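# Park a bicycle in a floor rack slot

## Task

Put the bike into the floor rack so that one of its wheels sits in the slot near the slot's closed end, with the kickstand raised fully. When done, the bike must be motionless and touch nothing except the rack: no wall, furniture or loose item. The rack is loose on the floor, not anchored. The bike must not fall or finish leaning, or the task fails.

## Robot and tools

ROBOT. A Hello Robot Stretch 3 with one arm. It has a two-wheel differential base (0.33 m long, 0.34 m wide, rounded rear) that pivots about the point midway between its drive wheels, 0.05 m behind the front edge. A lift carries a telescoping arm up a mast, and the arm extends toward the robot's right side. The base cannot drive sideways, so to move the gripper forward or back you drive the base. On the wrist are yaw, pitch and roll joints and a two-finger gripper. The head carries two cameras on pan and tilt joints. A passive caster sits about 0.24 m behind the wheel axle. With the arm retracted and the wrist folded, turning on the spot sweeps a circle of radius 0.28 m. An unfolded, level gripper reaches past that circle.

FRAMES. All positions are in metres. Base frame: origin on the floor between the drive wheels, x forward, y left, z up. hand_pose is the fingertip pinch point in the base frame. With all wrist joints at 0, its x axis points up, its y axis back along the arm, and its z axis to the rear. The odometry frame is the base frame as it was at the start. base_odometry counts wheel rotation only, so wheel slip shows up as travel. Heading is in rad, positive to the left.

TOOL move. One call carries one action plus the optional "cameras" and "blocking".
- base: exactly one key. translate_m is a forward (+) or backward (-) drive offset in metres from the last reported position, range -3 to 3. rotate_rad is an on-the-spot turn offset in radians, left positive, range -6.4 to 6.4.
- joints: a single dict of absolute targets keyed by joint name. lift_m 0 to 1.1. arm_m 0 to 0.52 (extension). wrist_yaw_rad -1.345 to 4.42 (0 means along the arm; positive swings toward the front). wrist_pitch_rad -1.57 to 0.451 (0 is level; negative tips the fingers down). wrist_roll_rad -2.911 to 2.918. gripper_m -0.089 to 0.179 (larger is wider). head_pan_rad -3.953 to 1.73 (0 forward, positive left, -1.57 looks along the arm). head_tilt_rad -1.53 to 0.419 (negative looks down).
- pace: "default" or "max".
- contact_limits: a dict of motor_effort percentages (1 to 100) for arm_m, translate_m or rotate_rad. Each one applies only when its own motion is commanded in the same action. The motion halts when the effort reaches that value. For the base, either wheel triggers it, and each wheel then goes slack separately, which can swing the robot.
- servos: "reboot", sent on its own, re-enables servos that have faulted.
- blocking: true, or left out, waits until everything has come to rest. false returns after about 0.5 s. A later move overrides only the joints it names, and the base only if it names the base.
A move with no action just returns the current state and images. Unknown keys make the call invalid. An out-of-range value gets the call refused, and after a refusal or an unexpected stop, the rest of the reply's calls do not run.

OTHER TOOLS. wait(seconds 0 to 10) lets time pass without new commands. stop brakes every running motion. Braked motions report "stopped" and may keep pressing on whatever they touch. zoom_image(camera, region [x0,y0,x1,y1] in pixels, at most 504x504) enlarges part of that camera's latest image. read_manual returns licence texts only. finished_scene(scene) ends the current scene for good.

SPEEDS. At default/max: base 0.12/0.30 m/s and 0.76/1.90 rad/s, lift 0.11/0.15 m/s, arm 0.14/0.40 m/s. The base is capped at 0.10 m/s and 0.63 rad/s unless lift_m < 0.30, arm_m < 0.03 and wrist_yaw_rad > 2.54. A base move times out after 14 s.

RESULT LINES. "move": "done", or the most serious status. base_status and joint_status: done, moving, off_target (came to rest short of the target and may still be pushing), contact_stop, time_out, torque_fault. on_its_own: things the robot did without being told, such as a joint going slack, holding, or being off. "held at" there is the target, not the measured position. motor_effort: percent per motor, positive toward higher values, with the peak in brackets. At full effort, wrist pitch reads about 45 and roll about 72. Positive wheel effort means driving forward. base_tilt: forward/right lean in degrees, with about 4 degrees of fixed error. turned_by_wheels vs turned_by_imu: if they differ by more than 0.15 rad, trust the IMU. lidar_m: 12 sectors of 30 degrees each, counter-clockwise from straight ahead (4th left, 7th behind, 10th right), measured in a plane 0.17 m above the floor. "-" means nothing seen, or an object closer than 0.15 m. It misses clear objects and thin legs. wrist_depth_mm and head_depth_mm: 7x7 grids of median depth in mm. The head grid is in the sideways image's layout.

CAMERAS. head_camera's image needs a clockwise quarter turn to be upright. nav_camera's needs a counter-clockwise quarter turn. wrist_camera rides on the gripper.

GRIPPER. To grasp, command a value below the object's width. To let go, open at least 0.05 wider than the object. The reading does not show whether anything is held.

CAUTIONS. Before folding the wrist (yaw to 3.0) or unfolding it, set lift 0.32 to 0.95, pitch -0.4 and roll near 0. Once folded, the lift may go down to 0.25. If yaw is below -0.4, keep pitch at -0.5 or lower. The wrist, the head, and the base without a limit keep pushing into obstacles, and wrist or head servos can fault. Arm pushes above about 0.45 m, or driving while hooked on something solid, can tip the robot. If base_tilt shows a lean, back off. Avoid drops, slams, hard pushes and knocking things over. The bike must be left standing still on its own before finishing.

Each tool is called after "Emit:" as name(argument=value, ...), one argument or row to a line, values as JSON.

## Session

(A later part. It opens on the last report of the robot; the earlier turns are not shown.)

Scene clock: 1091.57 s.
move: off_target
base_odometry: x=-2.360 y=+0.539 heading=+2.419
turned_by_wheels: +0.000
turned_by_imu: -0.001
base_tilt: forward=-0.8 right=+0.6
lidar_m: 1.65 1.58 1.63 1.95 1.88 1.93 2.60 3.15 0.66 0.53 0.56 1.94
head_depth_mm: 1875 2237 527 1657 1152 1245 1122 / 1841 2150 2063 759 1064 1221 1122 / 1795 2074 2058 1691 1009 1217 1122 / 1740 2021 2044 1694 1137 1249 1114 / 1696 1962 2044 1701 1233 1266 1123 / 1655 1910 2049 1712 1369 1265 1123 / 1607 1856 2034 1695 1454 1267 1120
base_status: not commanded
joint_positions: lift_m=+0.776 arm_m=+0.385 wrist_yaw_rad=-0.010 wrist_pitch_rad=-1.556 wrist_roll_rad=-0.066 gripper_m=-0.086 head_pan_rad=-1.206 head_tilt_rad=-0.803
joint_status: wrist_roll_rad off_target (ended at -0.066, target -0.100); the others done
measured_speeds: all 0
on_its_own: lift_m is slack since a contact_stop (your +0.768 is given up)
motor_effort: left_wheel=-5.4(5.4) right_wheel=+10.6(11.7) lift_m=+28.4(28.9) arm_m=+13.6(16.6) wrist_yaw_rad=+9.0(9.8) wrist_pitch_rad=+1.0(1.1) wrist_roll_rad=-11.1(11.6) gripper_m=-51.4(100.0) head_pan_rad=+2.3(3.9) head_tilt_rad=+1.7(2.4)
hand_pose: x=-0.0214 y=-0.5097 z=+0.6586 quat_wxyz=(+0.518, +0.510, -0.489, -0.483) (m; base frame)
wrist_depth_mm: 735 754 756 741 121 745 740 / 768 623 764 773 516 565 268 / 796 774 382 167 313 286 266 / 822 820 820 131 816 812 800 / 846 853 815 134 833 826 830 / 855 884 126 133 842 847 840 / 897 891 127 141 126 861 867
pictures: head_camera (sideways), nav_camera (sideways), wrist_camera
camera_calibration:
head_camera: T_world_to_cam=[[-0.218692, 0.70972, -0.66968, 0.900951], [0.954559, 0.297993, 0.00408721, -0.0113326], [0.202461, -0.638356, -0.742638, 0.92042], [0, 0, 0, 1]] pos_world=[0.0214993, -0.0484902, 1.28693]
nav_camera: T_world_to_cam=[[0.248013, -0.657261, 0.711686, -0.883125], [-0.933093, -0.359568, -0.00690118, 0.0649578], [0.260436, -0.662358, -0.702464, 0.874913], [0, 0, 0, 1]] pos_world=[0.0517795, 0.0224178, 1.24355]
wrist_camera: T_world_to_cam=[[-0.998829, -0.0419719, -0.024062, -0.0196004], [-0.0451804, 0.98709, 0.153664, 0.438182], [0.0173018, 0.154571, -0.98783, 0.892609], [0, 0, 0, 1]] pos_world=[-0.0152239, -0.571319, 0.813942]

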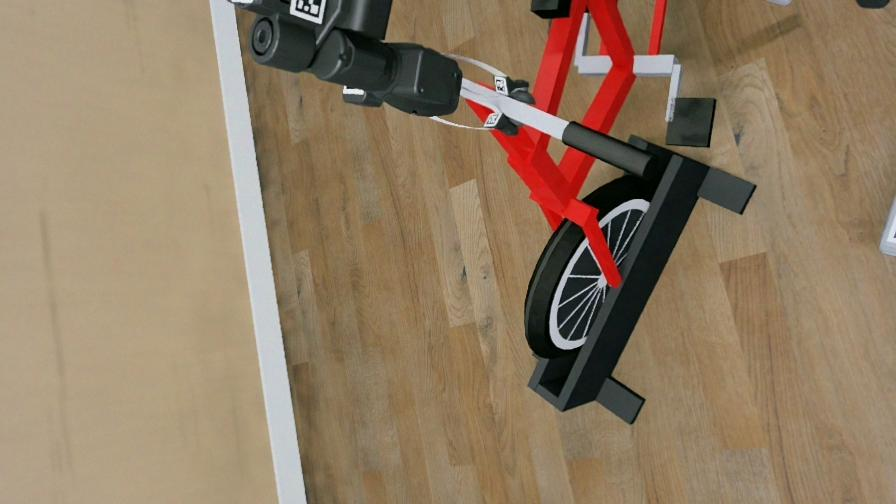

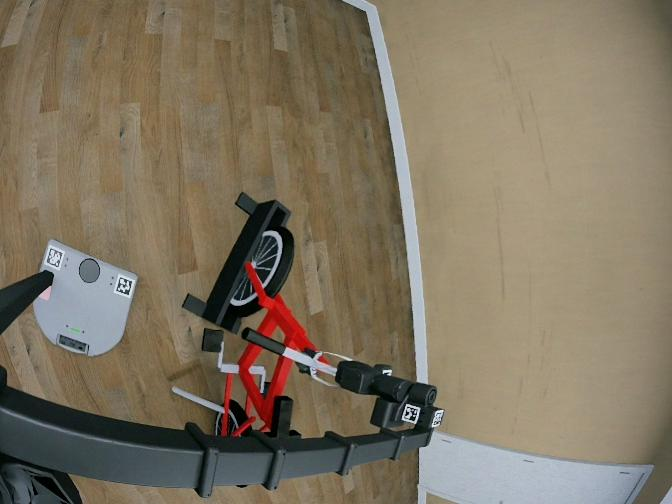

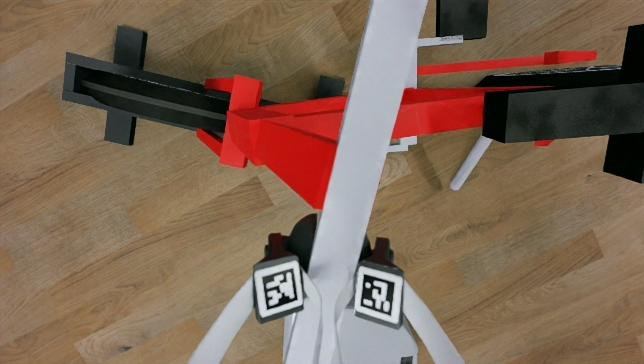

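Emit:
move(
  joints={"gripper_m": -0.045, "wrist_roll_rad": -0.25},
  cameras=[],
)

Emit:
move(
  joints={"gripper_m": -0.089, "wrist_roll_rad": -0.6},
)

Scene clock: 1099.00 s.
move: off_target
base_odometry: x=-2.360 y=+0.539 heading=+2.419
turned_by_wheels: +0.000
turned_by_imu: -0.001
base_tilt: forward=-0.8 right=+0.4
lidar_m: 1.65 1.58 1.64 1.95 1.88 1.93 2.61 3.14 0.66 0.53 0.56 1.94
head_depth_mm: 1905 2213 528 1665 1153 1247 1125 / 1850 2156 2055 762 1063 1225 1123 / 1774 2111 2063 1703 1008 1218 1123 / 1746 2026 2040 1699 1139 1239 1120 / 1691 1954 2046 1704 1232 1265 1126 / 1656 1905 2053 1709 1373 1269 1122 / 1607 1852 2020 1694 1443 1265 1121
base_status: not commanded
joint_positions: lift_m=+0.777 arm_m=+0.385 wrist_yaw_rad=-0.013 wrist_pitch_rad=-1.556 wrist_roll_rad=-0.214 gripper_m=-0.044 head_pan_rad=-1.206 head_tilt_rad=-0.803
joint_status: wrist_roll_rad off_target (ended at -0.214, target -0.250); the others done
measured_speeds: all 0
on_its_own: lift_m is slack since a contact_stop (your +0.768 is given up); wrist_yaw_rad is at rest, and its effort (+11.3) is outside its rest range (-9 to +9)
motor_effort: left_wheel=-6.5(7.1) right_wheel=+14.7(14.7) lift_m=+29.0(29.3) arm_m=+3.4(6.6) wrist_yaw_rad=+11.3(11.7) wrist_pitch_rad=+0.8(1.1) wrist_roll_rad=-12.3(14.2) gripper_m=-11.2(83.2) head_pan_rad=+2.5(3.8) head_tilt_rad=+0.5(2.4)
hand_pose: x=-0.0213 y=-0.5098 z=+0.6592 quat_wxyz=(+0.552, +0.543, -0.450, -0.445) (m; base frame)
wrist_depth_mm: 760 754 742 743 122 724 735 / 784 453 449 775 124 768 760 / 789 777 406 210 128 282 266 / 821 804 820 138 802 801 296 / 838 842 837 135 834 843 831 / 872 884 127 133 849 847 843 / 895 896 125 142 857 880 881
pictures: none
No camera images: "cameras" was empty.

Scene clock: 1100.17 s.
move: off_target
base_odometry: x=-2.360 y=+0.539 heading=+2.419
turned_by_wheels: +0.000
turned_by_imu: +0.000
base_tilt: forward=-0.8 right=+0.6
lidar_m: 1.65 1.58 1.63 1.95 1.88 1.93 2.61 3.15 0.65 0.54 0.56 1.94
head_depth_mm: 1895 2225 527 1621 1132 1250 1123 / 1837 2168 2053 750 917 1227 1125 / 1779 2084 2042 1689 1026 1223 1117 / 1734 2030 2029 1706 1143 1249 1125 / 1702 1958 2026 1695 1222 1261 1123 / 1648 1904 2050 1698 1373 1260 1118 / 1611 1863 2022 1692 1448 1261 1124
base_status: not commanded
joint_positions: lift_m=+0.778 arm_m=+0.385 wrist_yaw_rad=-0.034 wrist_pitch_rad=-1.555 wrist_roll_rad=-0.527 gripper_m=-0.086 head_pan_rad=-1.206 head_tilt_rad=-0.803
joint_status: wrist_roll_rad off_target (ended at -0.527, target -0.600); the others done
measured_speeds: all 0
on_its_own: lift_m is slack since a contact_stop (your +0.768 is given up); wrist_yaw_rad is at rest, and its effort (+29.0) is outside its rest range (-9 to +9)
motor_effort: left_wheel=-10.7(11.5) right_wheel=+12.8(21.2) lift_m=+27.9(29.0) arm_m=+1.3(3.7) wrist_yaw_rad=+29.0(30.4) wrist_pitch_rad=+0.7(1.0) wrist_roll_rad=-24.6(27.7) gripper_m=-50.9(100.0) head_pan_rad=+3.1(3.6) head_tilt_rad=+1.8(2.3)
hand_pose: x=-0.0209 y=-0.5101 z=+0.6598 quat_wxyz=(+0.612, +0.602, -0.365, -0.361) (m; base frame)
wrist_depth_mm: 762 738 742 757 747 120 766 / 772 792 455 758 765 553 753 / 796 799 811 216 127 780 780 / 817 820 826 146 132 319 541 / 828 828 835 137 812 828 280 / 862 860 126 137 837 873 299 / 908 890 145 145 862 857 858
pictures: head_camera (sideways), nav_camera (sideways), wrist_camera
camera_calibration:
head_camera: T_world_to_cam=[[-0.218668, 0.709657, -0.669755, 0.901048], [0.954559, 0.297993, 0.00409349, -0.0113408], [0.202488, -0.638426, -0.742571, 0.920332], [0, 0, 0, 1]] pos_world=[0.0214999, -0.0484916, 1.28694]
nav_camera: T_world_to_cam=[[0.247987, -0.657195, 0.711757, -0.883218], [-0.933093, -0.359569, -0.0069009, 0.0649574], [0.260461, -0.662424, -0.702392, 0.874819], [0, 0, 0, 1]] pos_world=[0.0517816, 0.0224123, 1.24355]
wrist_camera: T_world_to_cam=[[-0.887488, -0.460501, -0.0174382, -0.234574], [-0.457403, 0.875649, 0.154989, 0.372022], [-0.0561027, 0.145527, -0.987762, 0.887607], [0, 0, 0, 1]] pos_world=[0.0117797, -0.562953, 0.814995]

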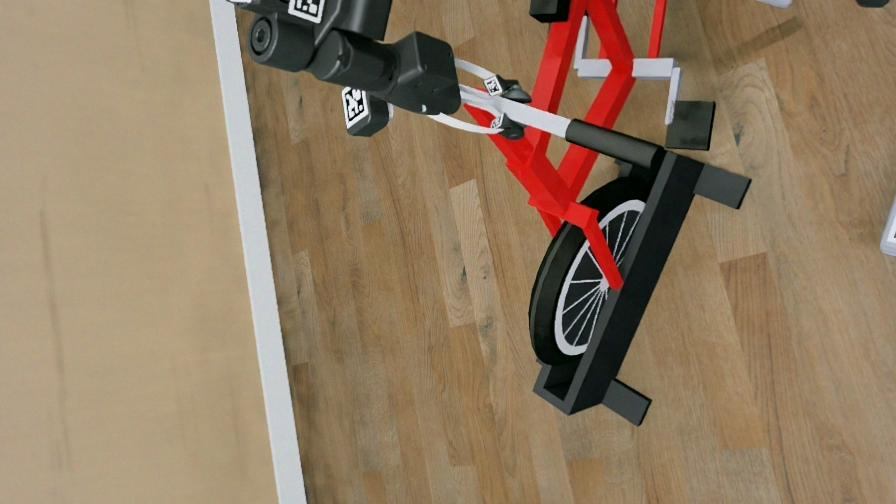

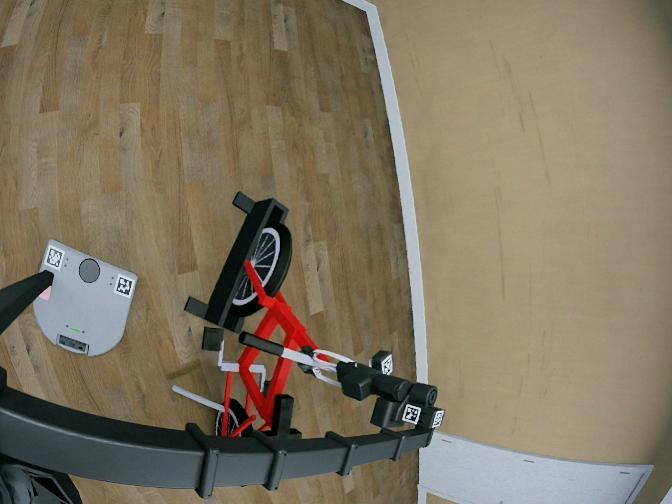

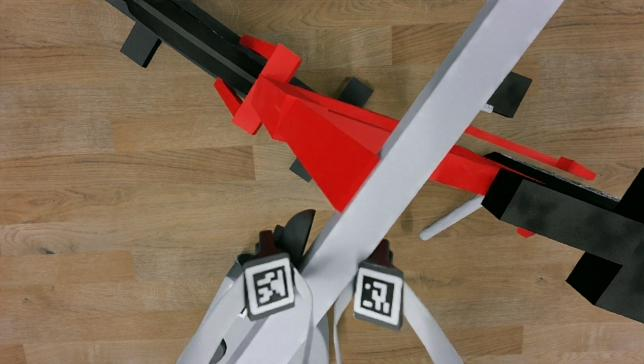

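Emit:
move(
  joints={"gripper_m": -0.03, "wrist_roll_rad": -0.4},
  cameras=[],
)

Emit:
move(
  joints={"gripper_m": -0.089, "wrist_roll_rad": -0.85},
  cameras=["head_camera","wrist_camera"],
)

Scene clock: 1110.07 s.
move: done
base_odometry: x=-2.360 y=+0.539 heading=+2.419
turned_by_wheels: +0.000
turned_by_imu: -0.001
base_tilt: forward=-0.8 right=+0.5
lidar_m: 1.65 1.58 1.63 1.96 1.88 1.93 2.61 3.15 0.65 0.54 0.56 1.94
head_depth_mm: 1887 2218 526 1619 1132 1245 1123 / 1847 2143 2061 730 911 1227 1127 / 1804 2087 2049 1705 1013 1227 1125 / 1733 2015 2046 1700 1135 1250 1125 / 1691 1967 2057 1709 1218 1265 1121 / 1656 1904 2061 1706 1368 1259 1126 / 1601 1853 2017 1692 1448 1266 1118
base_status: not commanded
joint_positions: lift_m=+0.778 arm_m=+0.385 wrist_yaw_rad=-0.105 wrist_pitch_rad=-1.555 wrist_roll_rad=-0.386 gripper_m=-0.030 head_pan_rad=-1.206 head_tilt_rad=-0.803
joint_status: all done
measured_speeds: all 0
on_its_own: wrist_yaw_rad is held at -0.093, not at your +0.000, by its stall guard, which is not easing now; lift_m is slack since a contact_stop (your +0.768 is given up); wrist_yaw_rad is at rest, and its effort (+9.8) is outside its rest range (-9 to +9)
motor_effort: left_wheel=-7.8(10.3) right_wheel=+9.9(12.9) lift_m=+28.2(29.2) arm_m=-10.0(10.5) wrist_yaw_rad=+9.8(17.3) wrist_pitch_rad=+0.7(0.9) wrist_roll_rad=-4.9(15.6) gripper_m=-8.2(85.4) head_pan_rad=+2.9(3.7) head_tilt_rad=+2.1(3.2)
hand_pose: x=-0.0195 y=-0.5101 z=+0.6598 quat_wxyz=(+0.570, +0.560, -0.427, -0.422) (m; base frame)
wrist_depth_mm: 777 617 746 751 120 746 750 / 779 753 449 776 124 761 752 / 795 793 557 203 128 427 363 / 818 783 850 137 802 389 270 / 856 840 823 136 842 825 810 / 884 863 128 133 836 848 866 / 913 912 146 143 870 892 875
pictures: none
No camera images: "cameras" was empty.

Scene clock: 1111.47 s.
move: off_target
base_odometry: x=-2.360 y=+0.539 heading=+2.419
turned_by_wheels: +0.000
turned_by_imu: -0.001
base_tilt: forward=-0.8 right=+0.4
lidar_m: 1.65 1.58 1.63 1.95 1.88 1.92 2.59 3.15 0.65 0.54 0.56 1.93
head_depth_mm: 1887 2209 527 1624 1125 1249 1125 / 1834 2160 2039 730 915 1220 1127 / 1795 2081 2047 1704 1013 1227 1126 / 1738 2012 2044 1705 1141 1247 1122 / 1705 1960 2043 1694 1220 1264 1120 / 1647 1907 2023 1702 1378 1259 1120 / 1609 1864 2036 1694 1450 1265 1117
base_status: not commanded
joint_positions: lift_m=+0.778 arm_m=+0.385 wrist_yaw_rad=-0.143 wrist_pitch_rad=-1.555 wrist_roll_rad=-0.748 gripper_m=-0.086 head_pan_rad=-1.206 head_tilt_rad=-0.803
joint_status: wrist_roll_rad off_target (ended at -0.748, target -0.850); the others done
measured_speeds: all 0
on_its_own: wrist_yaw_rad is held at -0.093, not at your +0.000, by its stall guard, which is still easing; lift_m is slack since a contact_stop (your +0.768 is given up)
motor_effort: left_wheel=-7.9(9.0) right_wheel=+13.3(13.8) lift_m=+28.4(29.7) arm_m=-9.5(10.7) wrist_yaw_rad=+42.7(43.2) wrist_pitch_rad=+0.8(0.9) wrist_roll_rad=-34.0(34.4) gripper_m=-54.2(100.0) head_pan_rad=+3.2(3.9) head_tilt_rad=+1.4(2.9)
hand_pose: x=-0.0187 y=-0.5102 z=+0.6601 quat_wxyz=(+0.631, +0.621, -0.330, -0.327) (m; base frame)
wrist_depth_mm: 749 752 500 732 738 123 732 / 794 770 780 774 775 123 763 / 800 823 787 207 144 588 775 / 835 818 823 157 132 570 794 / 845 853 821 139 838 284 294 / 873 874 127 138 842 831 290 / 906 871 146 873 892 853 304
pictures: head_camera (sideways), wrist_camera
camera_calibration:
head_camera: T_world_to_cam=[[-0.218665, 0.709648, -0.669765, 0.901061], [0.954559, 0.297994, 0.00409434, -0.0113419], [0.202491, -0.638435, -0.742562, 0.920321], [0, 0, 0, 1]] pos_world=[0.0215, -0.0484918, 1.28694]
wrist_camera: T_world_to_cam=[[-0.830109, -0.557405, -0.0148231, -0.282793], [-0.552476, 0.818591, 0.157097, 0.340841], [-0.0754327, 0.138597, -0.987472, 0.884011], [0, 0, 0, 1]] pos_world=[0.0202408, -0.559161, 0.815199]

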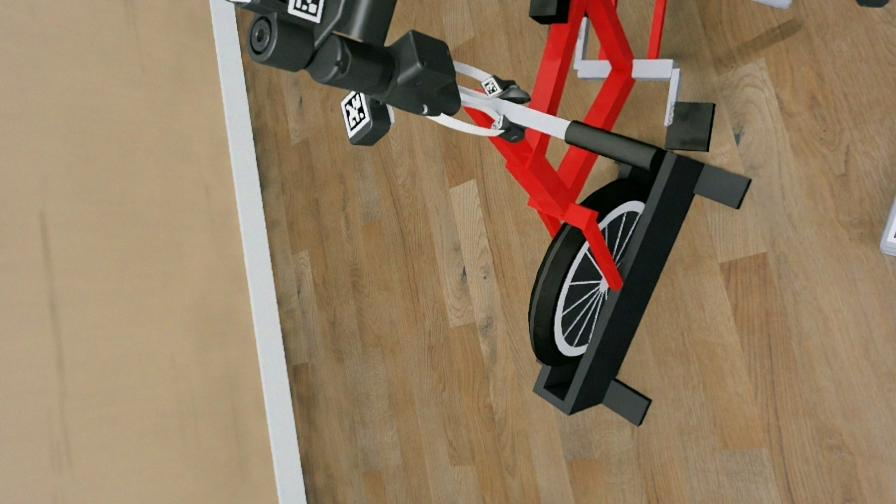

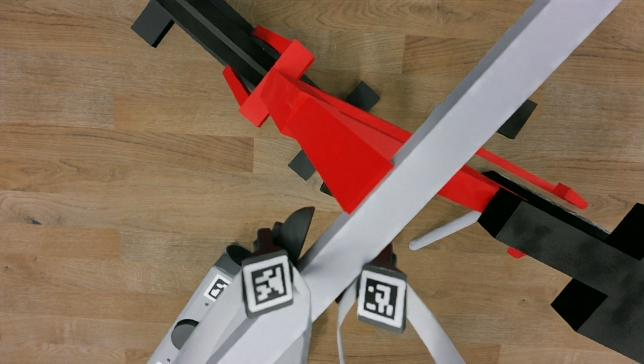

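Emit:
move(
  joints={"gripper_m": -0.03, "wrist_roll_rad": -0.35, "wrist_yaw_rad": 0.0},
  cameras=[],
)

Emit:
move(
  base={"translate_m": 0.03},
  cameras=["head_camera","wrist_camera"],
)

Emit:
zoom_image(
  camera="head_camera",
  region=[460, 160, 760, 440],
)

Scene clock: 1122.77 s.
move: done
base_odometry: x=-2.360 y=+0.539 heading=+2.419
turned_by_wheels: +0.000
turned_by_imu: +0.000
base_tilt: forward=-0.8 right=+0.5
lidar_m: 1.65 1.58 1.63 1.96 1.88 1.93 2.60 3.14 0.65 0.54 0.56 1.94
head_depth_mm: 1882 2220 527 1623 1140 1248 1127 / 1844 2160 2052 748 911 1226 1126 / 1777 2075 2053 1694 1032 1227 1120 / 1732 2021 2049 1704 1141 1251 1128 / 1701 1978 2045 1707 1215 1259 1122 / 1655 1902 2056 1701 1366 1263 1126 / 1610 1846 2035 1685 1451 1265 1118
base_status: not commanded
joint_positions: lift_m=+0.778 arm_m=+0.385 wrist_yaw_rad=-0.013 wrist_pitch_rad=-1.555 wrist_roll_rad=-0.334 gripper_m=-0.030 head_pan_rad=-1.206 head_tilt_rad=-0.803
joint_status: all done
measured_speeds: all 0
on_its_own: lift_m is slack since a contact_stop (your +0.768 is given up); wrist_yaw_rad is at rest, and its effort (+11.1) is outside its rest range (-9 to +9)
motor_effort: left_wheel=-4.0(9.3) right_wheel=+4.1(12.1) lift_m=+28.0(29.2) arm_m=-6.9(8.1) wrist_yaw_rad=+11.1(22.6) wrist_pitch_rad=+0.7(0.9) wrist_roll_rad=-5.4(14.5) gripper_m=-8.4(83.8) head_pan_rad=+3.1(4.4) head_tilt_rad=+1.4(2.1)
hand_pose: x=-0.0213 y=-0.5100 z=+0.6603 quat_wxyz=(+0.578, +0.569, -0.416, -0.411) (m; base frame)
wrist_depth_mm: 767 614 752 774 126 746 730 / 774 779 438 771 124 754 767 / 814 807 781 214 129 584 784 / 865 836 822 140 798 300 271 / 849 849 839 136 831 830 314 / 878 877 128 134 839 855 878 / 883 908 146 144 865 868 903
pictures: none
No camera images: "cameras" was empty.

Scene clock: 1124.07 s.
move: done
base_odometry: x=-2.383 y=+0.559 heading=+2.419
turned_by_wheels: +0.000
turned_by_imu: +0.000
base_tilt: forward=-0.8 right=+0.6
lidar_m: 1.62 1.55 1.60 1.97 1.90 1.95 2.63 3.18 0.65 0.54 0.57 1.92
head_depth_mm: 1869 2187 528 1640 1139 1244 1124 / 1822 2134 2052 748 913 1227 1121 / 1772 2057 2044 1707 1034 1220 1125 / 1725 2006 2038 1700 1136 1248 1121 / 1687 1940 2038 1702 1229 1272 1124 / 1638 1892 2048 1699 1426 1263 1123 / 1601 1832 2011 1693 1450 1263 1122
base_status: done
joint_positions: lift_m=+0.778 arm_m=+0.385 wrist_yaw_rad=-0.011 wrist_pitch_rad=-1.555 wrist_roll_rad=-0.334 gripper_m=-0.030 head_pan_rad=-1.206 head_tilt_rad=-0.803
joint_status: not commanded
measured_speeds: all 0
on_its_own: lift_m is slack since a contact_stop (your +0.768 is given up); wrist_yaw_rad is at rest, and its effort (+10.1) is outside its rest range (-9 to +9)
motor_effort: left_wheel=-3.9(3.9) right_wheel=+7.8(16.6) lift_m=+27.2(29.4) arm_m=-6.1(7.4) wrist_yaw_rad=+10.1(11.2) wrist_pitch_rad=+0.8(0.9) wrist_roll_rad=-5.2(5.7) gripper_m=-9.0(9.7) head_pan_rad=+2.0(3.7) head_tilt_rad=+1.3(2.8)
hand_pose: x=-0.0214 y=-0.5100 z=+0.6603 quat_wxyz=(+0.578, +0.569, -0.416, -0.410) (m; base frame)
wrist_depth_mm: 776 607 741 748 131 733 744 / 787 775 436 773 124 761 764 / 796 822 774 215 128 591 752 / 825 820 821 139 802 282 275 / 846 838 827 136 815 822 314 / 887 874 128 134 825 836 833 / 884 875 145 144 844 873 852
pictures: head_camera (sideways), wrist_camera
camera_calibration:
head_camera: T_world_to_cam=[[-0.21865, 0.709607, -0.669813, 0.901124], [0.954559, 0.297994, 0.00409841, -0.0113472], [0.202509, -0.63848, -0.742518, 0.920264], [0, 0, 0, 1]] pos_world=[0.0215003, -0.0484927, 1.28694]
wrist_camera: T_world_to_cam=[[-0.952522, -0.30381, -0.0200477, -0.154721], [-0.303196, 0.940458, 0.153657, 0.408914], [-0.0278284, 0.15244, -0.987921, 0.892285], [0, 0, 0, 1]] pos_world=[0.00143673, -0.567592, 0.815573]

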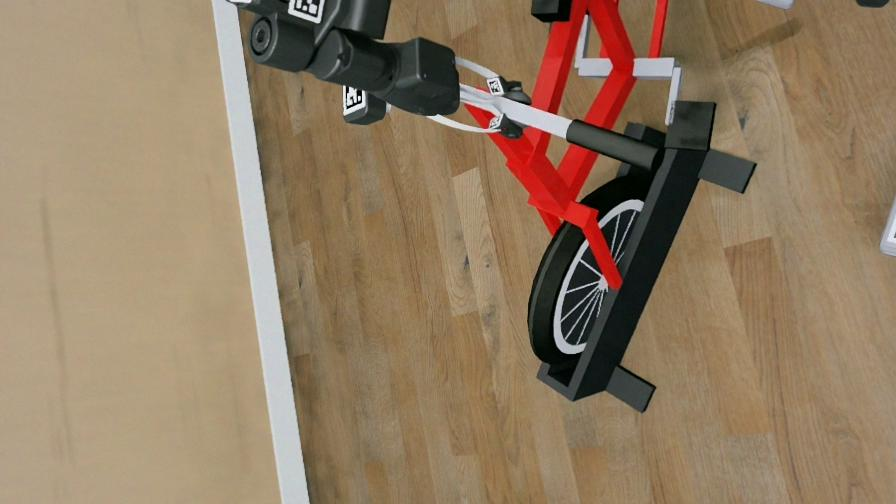

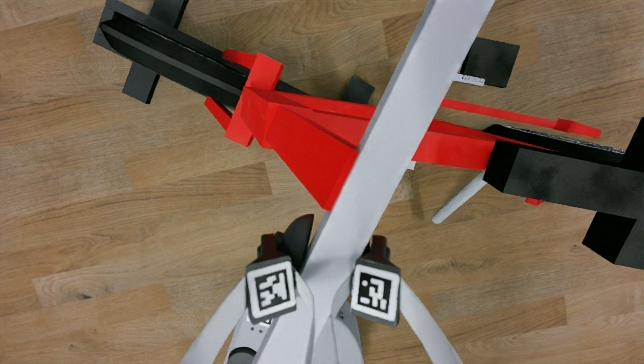

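Scaled by 1.680 from the camera's 896x504 image, which has a finer 1280x720 frame.

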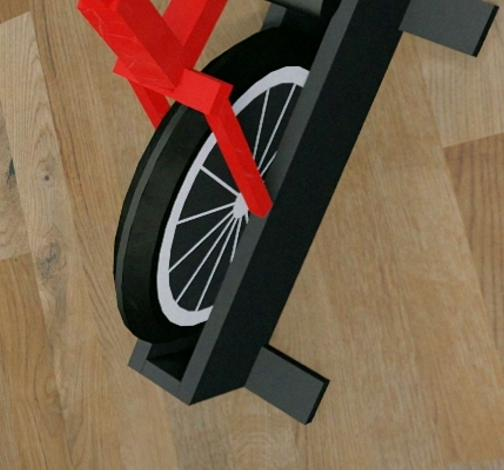

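Emit:
move(
  base={"translate_m": 0.03},
  cameras=["head_camera"],
)

Emit:
zoom_image(
  camera="head_camera",
  region=[460, 40, 800, 420],
)

Scene clock: 1130.57 s.
move: done
base_odometry: x=-2.405 y=+0.579 heading=+2.419
turned_by_wheels: +0.000
turned_by_imu: -0.001
base_tilt: forward=-0.8 right=+0.5
lidar_m: 1.60 1.53 1.57 1.98 1.91 1.96 2.65 3.19 0.65 0.54 0.57 1.90
head_depth_mm: 1847 2170 528 1629 1180 1250 1123 / 1805 2127 2045 748 1064 1225 1130 / 1764 2037 2063 1713 1035 1203 1123 / 1705 1995 2037 1700 1146 1258 1124 / 1662 1935 2051 1702 1241 1266 1122 / 1636 1876 2037 1709 1415 1265 1120 / 1584 1820 1976 1691 1449 1268 1121
base_status: done
joint_positions: lift_m=+0.778 arm_m=+0.385 wrist_yaw_rad=-0.011 wrist_pitch_rad=-1.555 wrist_roll_rad=-0.334 gripper_m=-0.030 head_pan_rad=-1.206 head_tilt_rad=-0.803
joint_status: not commanded
measured_speeds: all 0
on_its_own: lift_m is slack since a contact_stop (your +0.768 is given up); wrist_yaw_rad is at rest, and its effort (+9.9) is outside its rest range (-9 to +9)
motor_effort: left_wheel=-3.4(3.6) right_wheel=+7.7(16.7) lift_m=+27.1(29.1) arm_m=-3.5(5.2) wrist_yaw_rad=+9.9(10.4) wrist_pitch_rad=+0.8(0.9) wrist_roll_rad=-5.4(5.8) gripper_m=-7.2(9.5) head_pan_rad=+2.5(3.7) head_tilt_rad=+0.7(3.3)
hand_pose: x=-0.0214 y=-0.5100 z=+0.6603 quat_wxyz=(+0.578, +0.569, -0.416, -0.410) (m; base frame)
wrist_depth_mm: 777 613 766 757 746 745 739 / 787 758 434 779 124 768 774 / 803 797 789 216 128 593 786 / 829 829 815 139 825 279 274 / 829 844 831 137 835 817 304 / 894 858 129 134 829 877 855 / 899 897 146 144 879 903 865
pictures: head_camera (sideways)
camera_calibration:
head_camera: T_world_to_cam=[[-0.218649, 0.709607, -0.669813, 0.901124], [0.954559, 0.297994, 0.00409841, -0.0113472], [0.202509, -0.63848, -0.742518, 0.920264], [0, 0, 0, 1]] pos_world=[0.0215003, -0.0484927, 1.28694]

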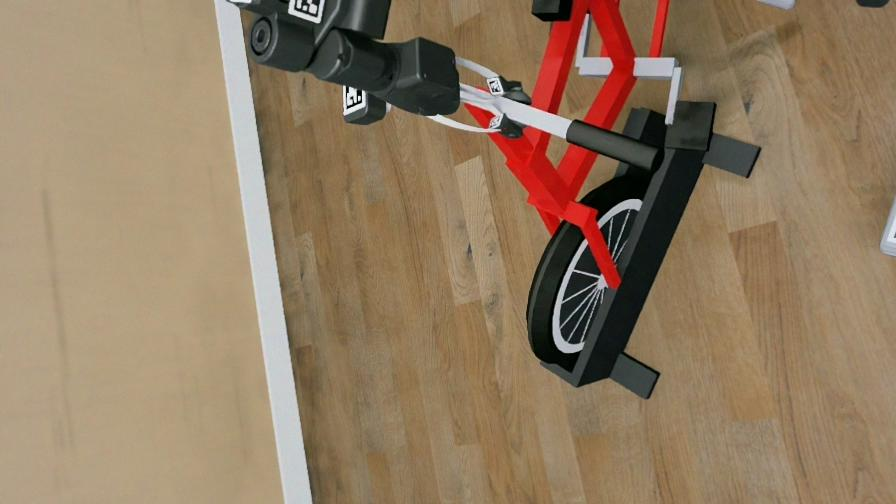

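Scaled by 1.326 from the camera's 896x504 image, which has a finer 1280x720 frame.

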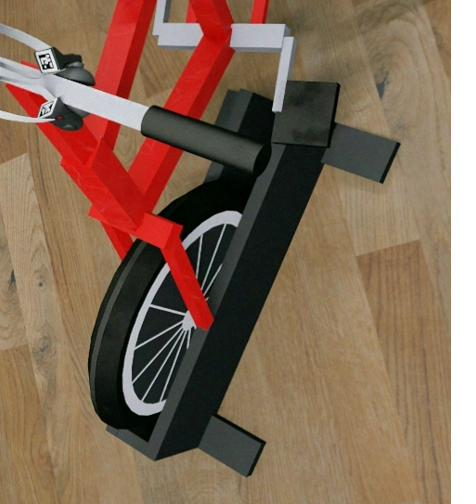

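Emit:
move(
  base={"translate_m": 0.012},
  cameras=["head_camera"],
)

Emit:
move(
  joints={"arm_m": 0.365},
  cameras=["head_camera", "nav_camera"],
)

Scene clock: 1141.50 s.
move: done
base_odometry: x=-2.414 y=+0.586 heading=+2.419
turned_by_wheels: +0.000
turned_by_imu: -0.001
base_tilt: forward=-0.8 right=+0.6
lidar_m: 1.59 1.52 1.57 2.00 1.92 1.97 2.66 0.93 0.65 0.54 0.57 1.90
head_depth_mm: 1851 2166 526 1622 1184 1250 1127 / 1793 2129 2058 747 1065 1207 1124 / 1752 2043 2053 1702 1017 1201 1120 / 1699 1990 2034 1718 1147 1250 1122 / 1660 1914 2038 1692 1240 1263 1120 / 1617 1882 2044 1697 1446 1268 1119 / 1583 1829 1999 1694 1452 1270 1129
base_status: done
joint_positions: lift_m=+0.778 arm_m=+0.385 wrist_yaw_rad=-0.011 wrist_pitch_rad=-1.555 wrist_roll_rad=-0.334 gripper_m=-0.030 head_pan_rad=-1.206 head_tilt_rad=-0.803
joint_status: not commanded
measured_speeds: all 0
on_its_own: lift_m is slack since a contact_stop (your +0.768 is given up); wrist_yaw_rad is at rest, and its effort (+10.1) is outside its rest range (-9 to +9)
motor_effort: left_wheel=-0.2(3.6) right_wheel=+2.3(15.8) lift_m=+28.4(29.1) arm_m=-1.2(3.3) wrist_yaw_rad=+10.1(10.4) wrist_pitch_rad=+0.7(0.9) wrist_roll_rad=-5.3(5.7) gripper_m=-8.0(9.5) head_pan_rad=+2.6(4.2) head_tilt_rad=+1.5(2.3)
hand_pose: x=-0.0214 y=-0.5100 z=+0.6603 quat_wxyz=(+0.578, +0.569, -0.416, -0.410) (m; base frame)
wrist_depth_mm: 765 606 754 751 122 753 748 / 791 786 428 766 123 768 767 / 797 824 791 214 128 596 765 / 816 817 821 139 814 276 278 / 829 847 835 136 850 824 301 / 864 844 129 134 832 865 871 / 912 905 128 143 899 896 861
pictures: head_camera (sideways)
camera_calibration:
head_camera: T_world_to_cam=[[-0.21865, 0.709607, -0.669813, 0.901124], [0.954559, 0.297994, 0.00409841, -0.0113472], [0.202509, -0.63848, -0.742518, 0.920264], [0, 0, 0, 1]] pos_world=[0.0215003, -0.0484927, 1.28694]

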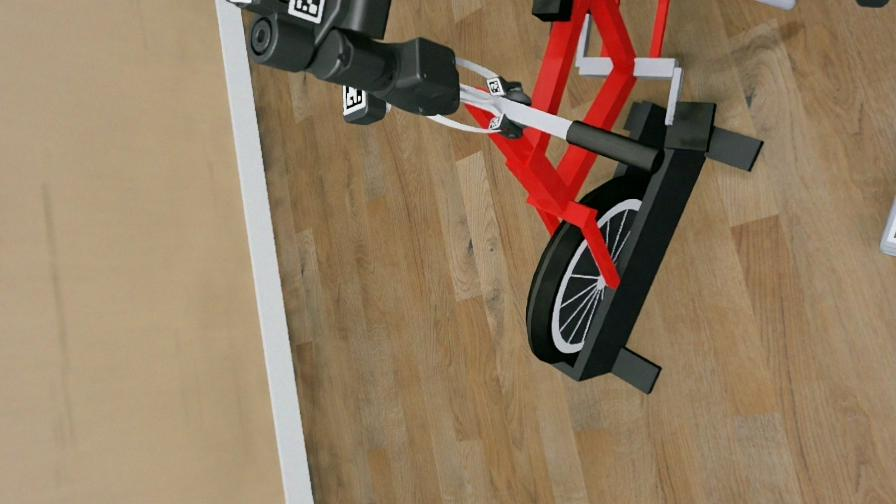

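Scene clock: 1142.53 s.
move: done
base_odometry: x=-2.414 y=+0.586 heading=+2.419
turned_by_wheels: +0.000
turned_by_imu: +0.000
base_tilt: forward=-0.8 right=+0.6
lidar_m: 1.58 1.52 1.57 2.00 1.92 1.97 2.65 0.93 0.47 0.45 0.57 1.90
head_depth_mm: 1849 2188 516 1593 1108 1246 1128 / 1794 2108 2062 681 1068 1220 1123 / 1755 2058 2047 1692 1032 1205 1127 / 1704 1991 2054 1706 1143 1257 1123 / 1668 1931 2043 1694 1240 1266 1125 / 1621 1867 2048 1704 1451 1267 1117 / 1576 1818 1981 1684 1449 1261 1123
base_status: not commanded
joint_positions: lift_m=+0.777 arm_m=+0.365 wrist_yaw_rad=-0.011 wrist_pitch_rad=-1.525 wrist_roll_rad=-0.334 gripper_m=-0.030 head_pan_rad=-1.206 head_tilt_rad=-0.803
joint_status: all done
measured_speeds: all 0
on_its_own: lift_m is slack since a contact_stop (your +0.768 is given up); wrist_yaw_rad is at rest, and its effort (+9.8) is outside its rest range (-9 to +9)
motor_effort: left_wheel=+0.0(0.7) right_wheel=+2.5(3.1) lift_m=+28.1(32.2) arm_m=-13.6(14.6) wrist_yaw_rad=+9.8(10.3) wrist_pitch_rad=-4.7(5.0) wrist_roll_rad=-5.4(5.8) gripper_m=-8.0(9.6) head_pan_rad=+1.3(3.5) head_tilt_rad=+0.9(2.4)
hand_pose: x=-0.0215 y=-0.4978 z=+0.6583 quat_wxyz=(+0.587, +0.560, -0.422, -0.404) (m; base frame)
wrist_depth_mm: 761 612 761 753 746 765 749 / 796 787 432 761 125 786 761 / 787 791 784 218 129 661 787 / 823 784 802 138 784 279 274 / 839 822 803 137 828 824 302 / 834 829 127 134 802 831 850 / 840 860 147 144 840 866 854
pictures: head_camera (sideways), nav_camera (sideways)
camera_calibration:
head_camera: T_world_to_cam=[[-0.218649, 0.709607, -0.669813, 0.901124], [0.954559, 0.297994, 0.00409841, -0.0113472], [0.202509, -0.63848, -0.742518, 0.920264], [0, 0, 0, 1]] pos_world=[0.0215003, -0.0484927, 1.28694]
nav_camera: T_world_to_cam=[[0.247967, -0.657142, 0.711812, -0.883289], [-0.933093, -0.35957, -0.00690068, 0.0649571], [0.260481, -0.662476, -0.702336, 0.874746], [0, 0, 0, 1]] pos_world=[0.0517832, 0.0224081, 1.24355]

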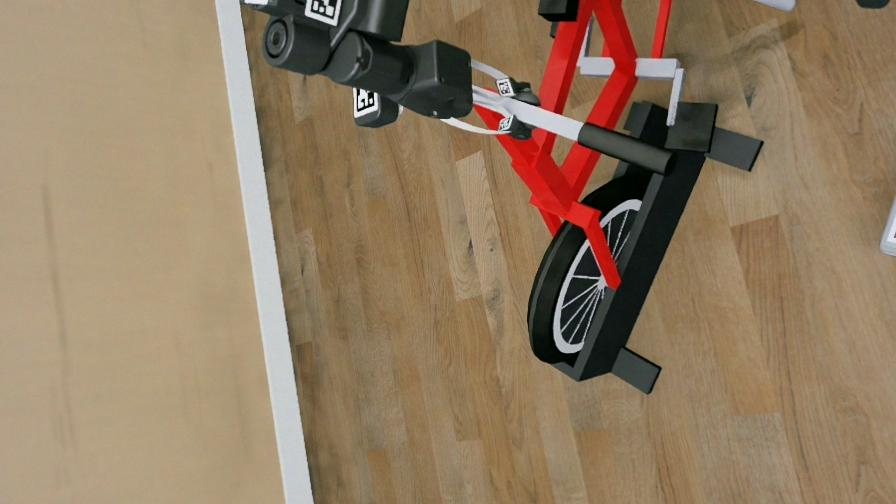

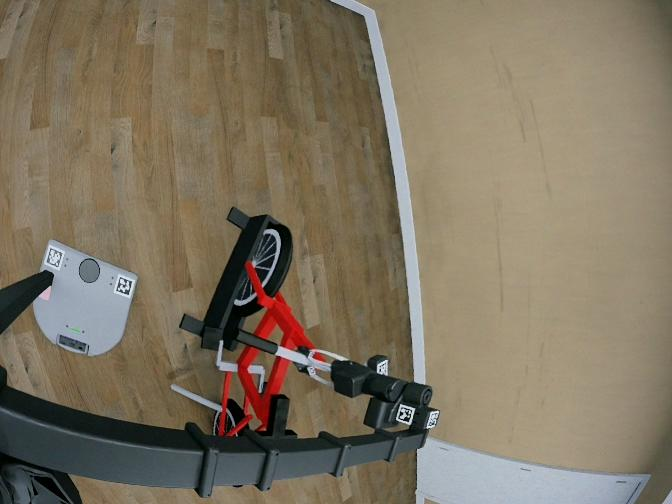

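Emit:
move(
  joints={"gripper_m": 0.12},
)

Emit:
zoom_image(
  camera="head_camera",
  region=[460, 0, 860, 400],
)

Scene clock: 1148.37 s.
move: done
base_odometry: x=-2.414 y=+0.586 heading=+2.419
turned_by_wheels: +0.000
turned_by_imu: -0.001
base_tilt: forward=-0.8 right=+0.6
lidar_m: 1.58 1.52 1.57 1.99 1.92 1.97 2.67 0.92 0.47 0.45 0.57 1.90
head_depth_mm: 1862 2170 515 1588 1097 1247 1126 / 1799 2118 2047 750 1071 1212 1121 / 1750 2053 2048 1694 1034 1214 1119 / 1711 1980 2049 1693 1142 1247 1126 / 1665 1933 2049 1701 1242 1267 1123 / 1624 1875 2043 1693 1444 1269 1120 / 1583 1825 1989 1701 1443 1262 1122
base_status: not commanded
joint_positions: lift_m=+0.776 arm_m=+0.365 wrist_yaw_rad=-0.002 wrist_pitch_rad=-1.542 wrist_roll_rad=-0.344 gripper_m=+0.120 head_pan_rad=-1.206 head_tilt_rad=-0.803
joint_status: all done
measured_speeds: all 0
on_its_own: lift_m is slack since a contact_stop (your +0.768 is given up)
motor_effort: left_wheel=-0.1(0.9) right_wheel=+2.1(2.6) lift_m=+27.5(30.1) arm_m=-7.8(13.8) wrist_yaw_rad=+1.9(10.6) wrist_pitch_rad=-1.6(5.0) wrist_roll_rad=-2.2(5.8) gripper_m=-0.1(94.9) head_pan_rad=+2.7(3.8) head_tilt_rad=+2.3(2.3)
hand_pose: x=-0.0215 y=-0.4932 z=+0.6581 quat_wxyz=(+0.586, +0.569, -0.413, -0.402) (m; base frame)
wrist_depth_mm: 759 472 752 747 750 738 742 / 773 778 434 770 123 772 772 / 797 806 797 190 128 584 794 / 839 809 814 138 806 286 273 / 845 819 820 137 811 837 312 / 897 125 864 141 857 129 850 / 904 884 863 147 876 880 855
pictures: head_camera (sideways), nav_camera (sideways), wrist_camera
camera_calibration:
head_camera: T_world_to_cam=[[-0.21865, 0.709607, -0.669813, 0.901124], [0.954559, 0.297994, 0.00409842, -0.0113472], [0.202509, -0.63848, -0.742518, 0.920264], [0, 0, 0, 1]] pos_world=[0.0215003, -0.0484927, 1.28694]
nav_camera: T_world_to_cam=[[0.247967, -0.657142, 0.711812, -0.88329], [-0.933093, -0.35957, -0.00690068, 0.0649571], [0.260481, -0.662476, -0.702336, 0.874746], [0, 0, 0, 1]] pos_world=[0.0517832, 0.0224081, 1.24355]
wrist_camera: T_world_to_cam=[[-0.946643, -0.321894, -0.015813, -0.161428], [-0.320801, 0.936458, 0.141889, 0.398808], [-0.0308652, 0.139392, -0.989756, 0.882298], [0, 0, 0, 1]] pos_world=[0.00235523, -0.548415, 0.814121]

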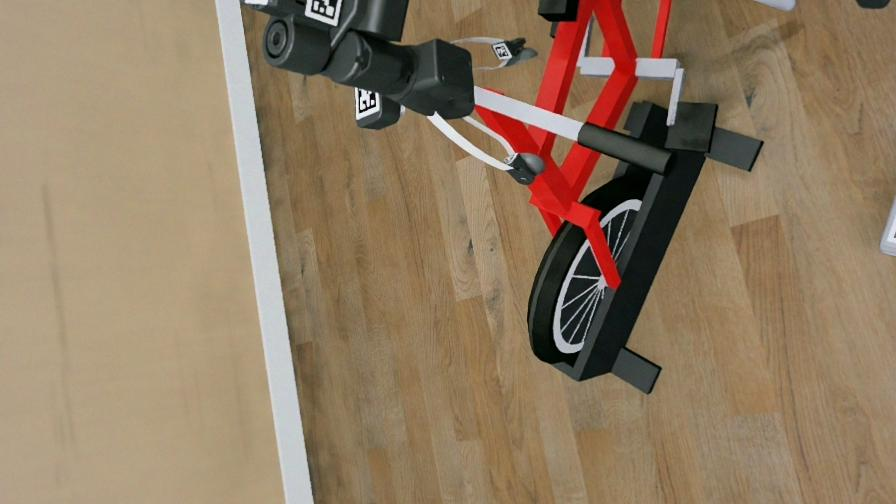

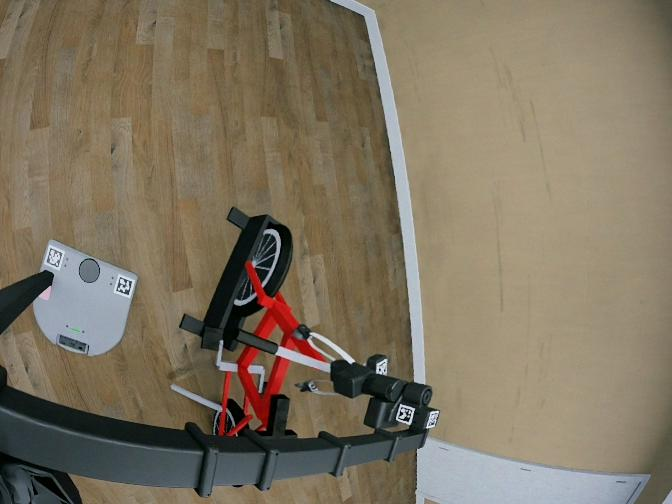

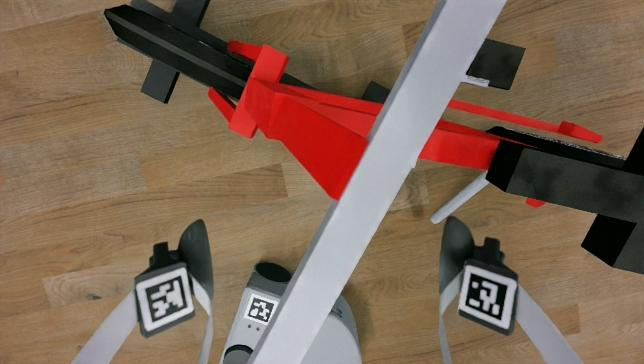

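Scaled by 1.260 from the camera's 896x504 image, which has a finer 1280x720 frame.

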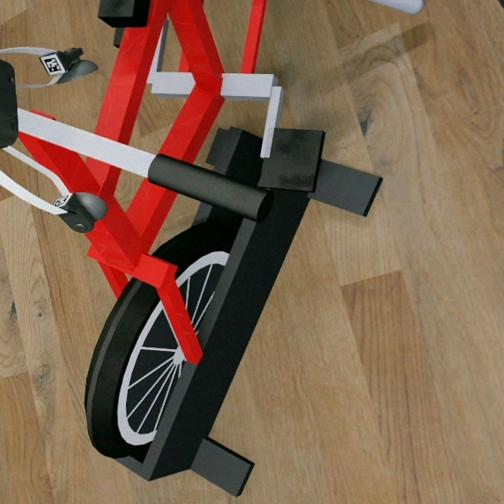

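Emit:
move(
  joints={"lift_m": 0.92},
  cameras=[],
)

Emit:
move(
  joints={"arm_m": 0.05, "wrist_roll_rad": 0.0, "gripper_m": 0.1, "head_pan_rad": -1.9, "head_tilt_rad": -0.8},
  pace="max",
)

Emit:
zoom_image(
  camera="head_camera",
  region=[450, 0, 896, 400],
)

Scene clock: 1156.67 s.
move: done
base_odometry: x=-2.414 y=+0.586 heading=+2.419
turned_by_wheels: +0.000
turned_by_imu: -0.001
base_tilt: forward=-0.9 right=+0.6
lidar_m: 1.59 1.52 1.57 1.99 1.92 1.97 2.66 0.92 0.47 0.45 0.57 1.91
head_depth_mm: 1809 432 470 1658 1100 1244 1124 / 1802 2096 1939 1622 1079 1221 1124 / 1752 2046 2048 1669 1035 1206 1119 / 1712 1978 2044 1703 1138 1251 1120 / 1662 1919 2041 1695 1238 1264 1125 / 1623 1883 2047 1688 1452 1257 1126 / 1586 1821 1991 1692 1449 1264 1118
base_status: not commanded
joint_positions: lift_m=+0.920 arm_m=+0.365 wrist_yaw_rad=-0.002 wrist_pitch_rad=-1.543 wrist_roll_rad=-0.344 gripper_m=+0.120 head_pan_rad=-1.206 head_tilt_rad=-0.803
joint_status: all done
measured_speeds: all 0
motor_effort: left_wheel=-0.4(0.8) right_wheel=+2.0(2.9) lift_m=+32.3(36.4) arm_m=+9.7(10.7) wrist_yaw_rad=+1.8(2.6) wrist_pitch_rad=-1.4(1.6) wrist_roll_rad=-2.4(2.8) gripper_m=+0.2(1.7) head_pan_rad=+3.0(3.5) head_tilt_rad=+2.1(2.6)
hand_pose: x=-0.0216 y=-0.4930 z=+0.8019 quat_wxyz=(+0.586, +0.570, -0.413, -0.402) (m; base frame)
wrist_depth_mm: 883 913 890 883 875 884 872 / 908 901 592 898 701 892 882 / 925 965 936 345 603 733 918 / 940 966 964 992 944 418 414 / - - - 979 973 965 937 / - 124 - - - 128 - / - - 316 - - - -
pictures: none
No camera images: "cameras" was empty.

Scene clock: 1158.73 s.
move: done
base_odometry: x=-2.414 y=+0.586 heading=+2.419
turned_by_wheels: +0.000
turned_by_imu: +0.000
base_tilt: forward=-0.8 right=+0.5
lidar_m: 1.58 1.52 1.56 2.00 1.92 1.97 2.65 0.93 0.47 0.45 0.57 1.90
head_depth_mm: 3000 2602 2051 - - - 1107 / 3146 2579 2127 - - 1244 1120 / 3182 2580 2261 - - 1268 1124 / 2841 2589 2193 - - 1197 1125 / 2481 2619 2246 - - - 1122 / 2232 2403 2037 - - 1170 1089 / 1999 2214 2059 1694 1037 1128 1118
base_status: not commanded
joint_positions: lift_m=+0.920 arm_m=+0.050 wrist_yaw_rad=+0.001 wrist_pitch_rad=-1.546 wrist_roll_rad=-0.005 gripper_m=+0.100 head_pan_rad=-1.894 head_tilt_rad=-0.803
joint_status: all done
measured_speeds: all 0
motor_effort: left_wheel=+0.6(1.4) right_wheel=+2.0(2.7) lift_m=+32.6(33.2) arm_m=-11.5(13.9) wrist_yaw_rad=-0.6(2.1) wrist_pitch_rad=-0.8(1.4) wrist_roll_rad=+1.1(3.5) gripper_m=-0.3(82.2) head_pan_rad=-2.3(6.0) head_tilt_rad=+0.6(3.6)
hand_pose: x=-0.0216 y=-0.1773 z=+0.8019 quat_wxyz=(+0.508, +0.495, -0.504, -0.493) (m; base frame)
wrist_depth_mm: 905 873 882 704 874 875 887 / 882 946 942 921 896 919 896 / 908 922 911 928 908 902 933 / 968 951 963 970 935 936 958 / - - 973 984 157 938 941 / - 125 - - 131 - - / - 123 - - - - -
pictures: head_camera (sideways), nav_camera (sideways), wrist_camera
camera_calibration:
head_camera: T_world_to_cam=[[0.281958, 0.686554, -0.670181, 0.89855], [0.926431, -0.376441, 0.0041294, -0.011216], [-0.249449, -0.622041, -0.742186, 0.922588], [0, 0, 0, 1]] pos_world=[-0.0128239, -0.0472372, 1.28697]
nav_camera: T_world_to_cam=[[-0.225976, -0.664651, 0.712161, -0.880853], [-0.948982, 0.315254, -0.00689928, 0.0650522], [-0.219926, -0.677387, -0.701982, 0.877217], [0, 0, 0, 1]] pos_world=[0.0556044, -0.0117527, 1.24355]
wrist_camera: T_world_to_cam=[[-0.999652, 0.00833079, -0.0250387, 0.00725188], [0.0046492, 0.989618, 0.143646, 0.0975584], [0.0259754, 0.14348, -0.989312, 0.982209], [0, 0, 0, 1]] pos_world=[-0.0187175, -0.237533, 0.957879]

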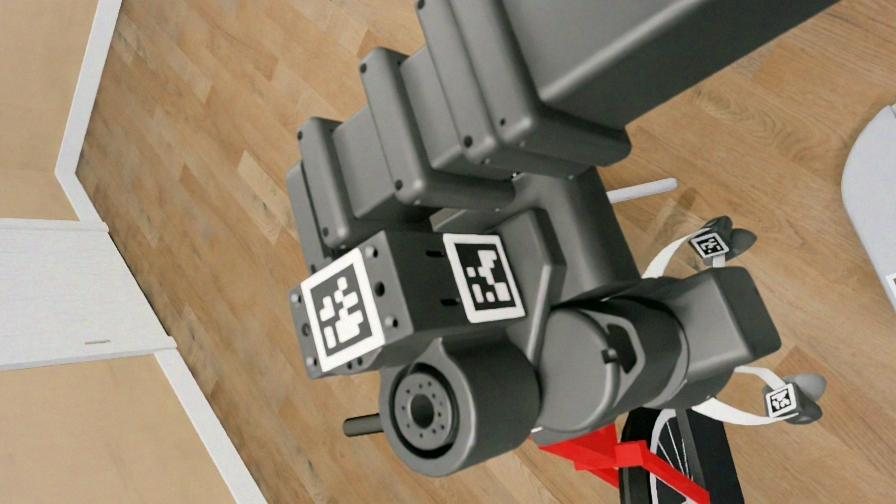

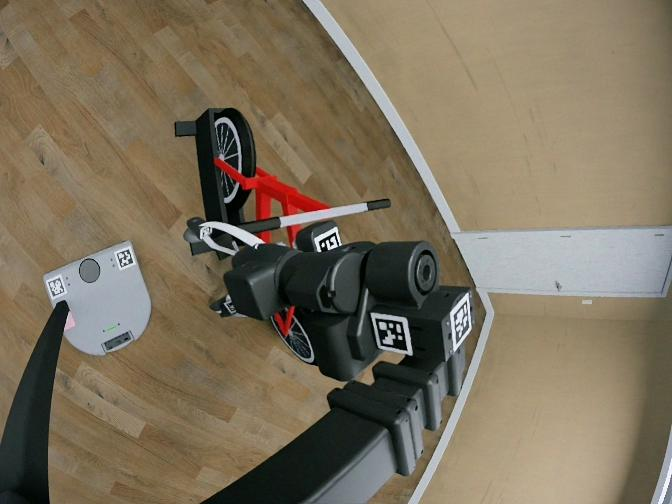

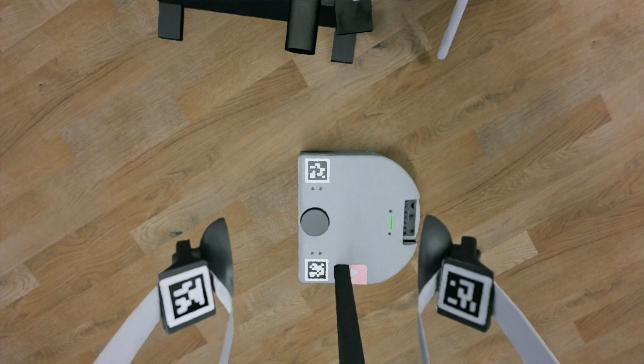

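Scaled by 1.130 from the camera's 896x504 image, which has a finer 1280x720 frame.

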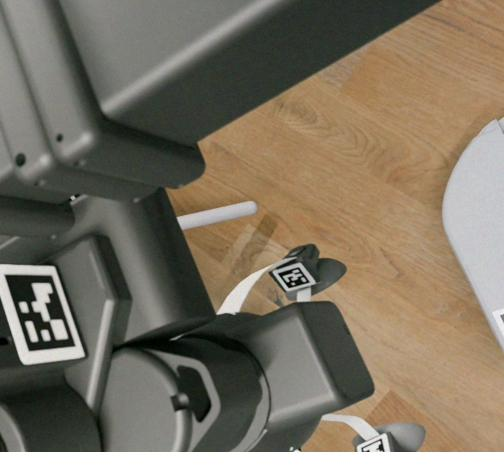

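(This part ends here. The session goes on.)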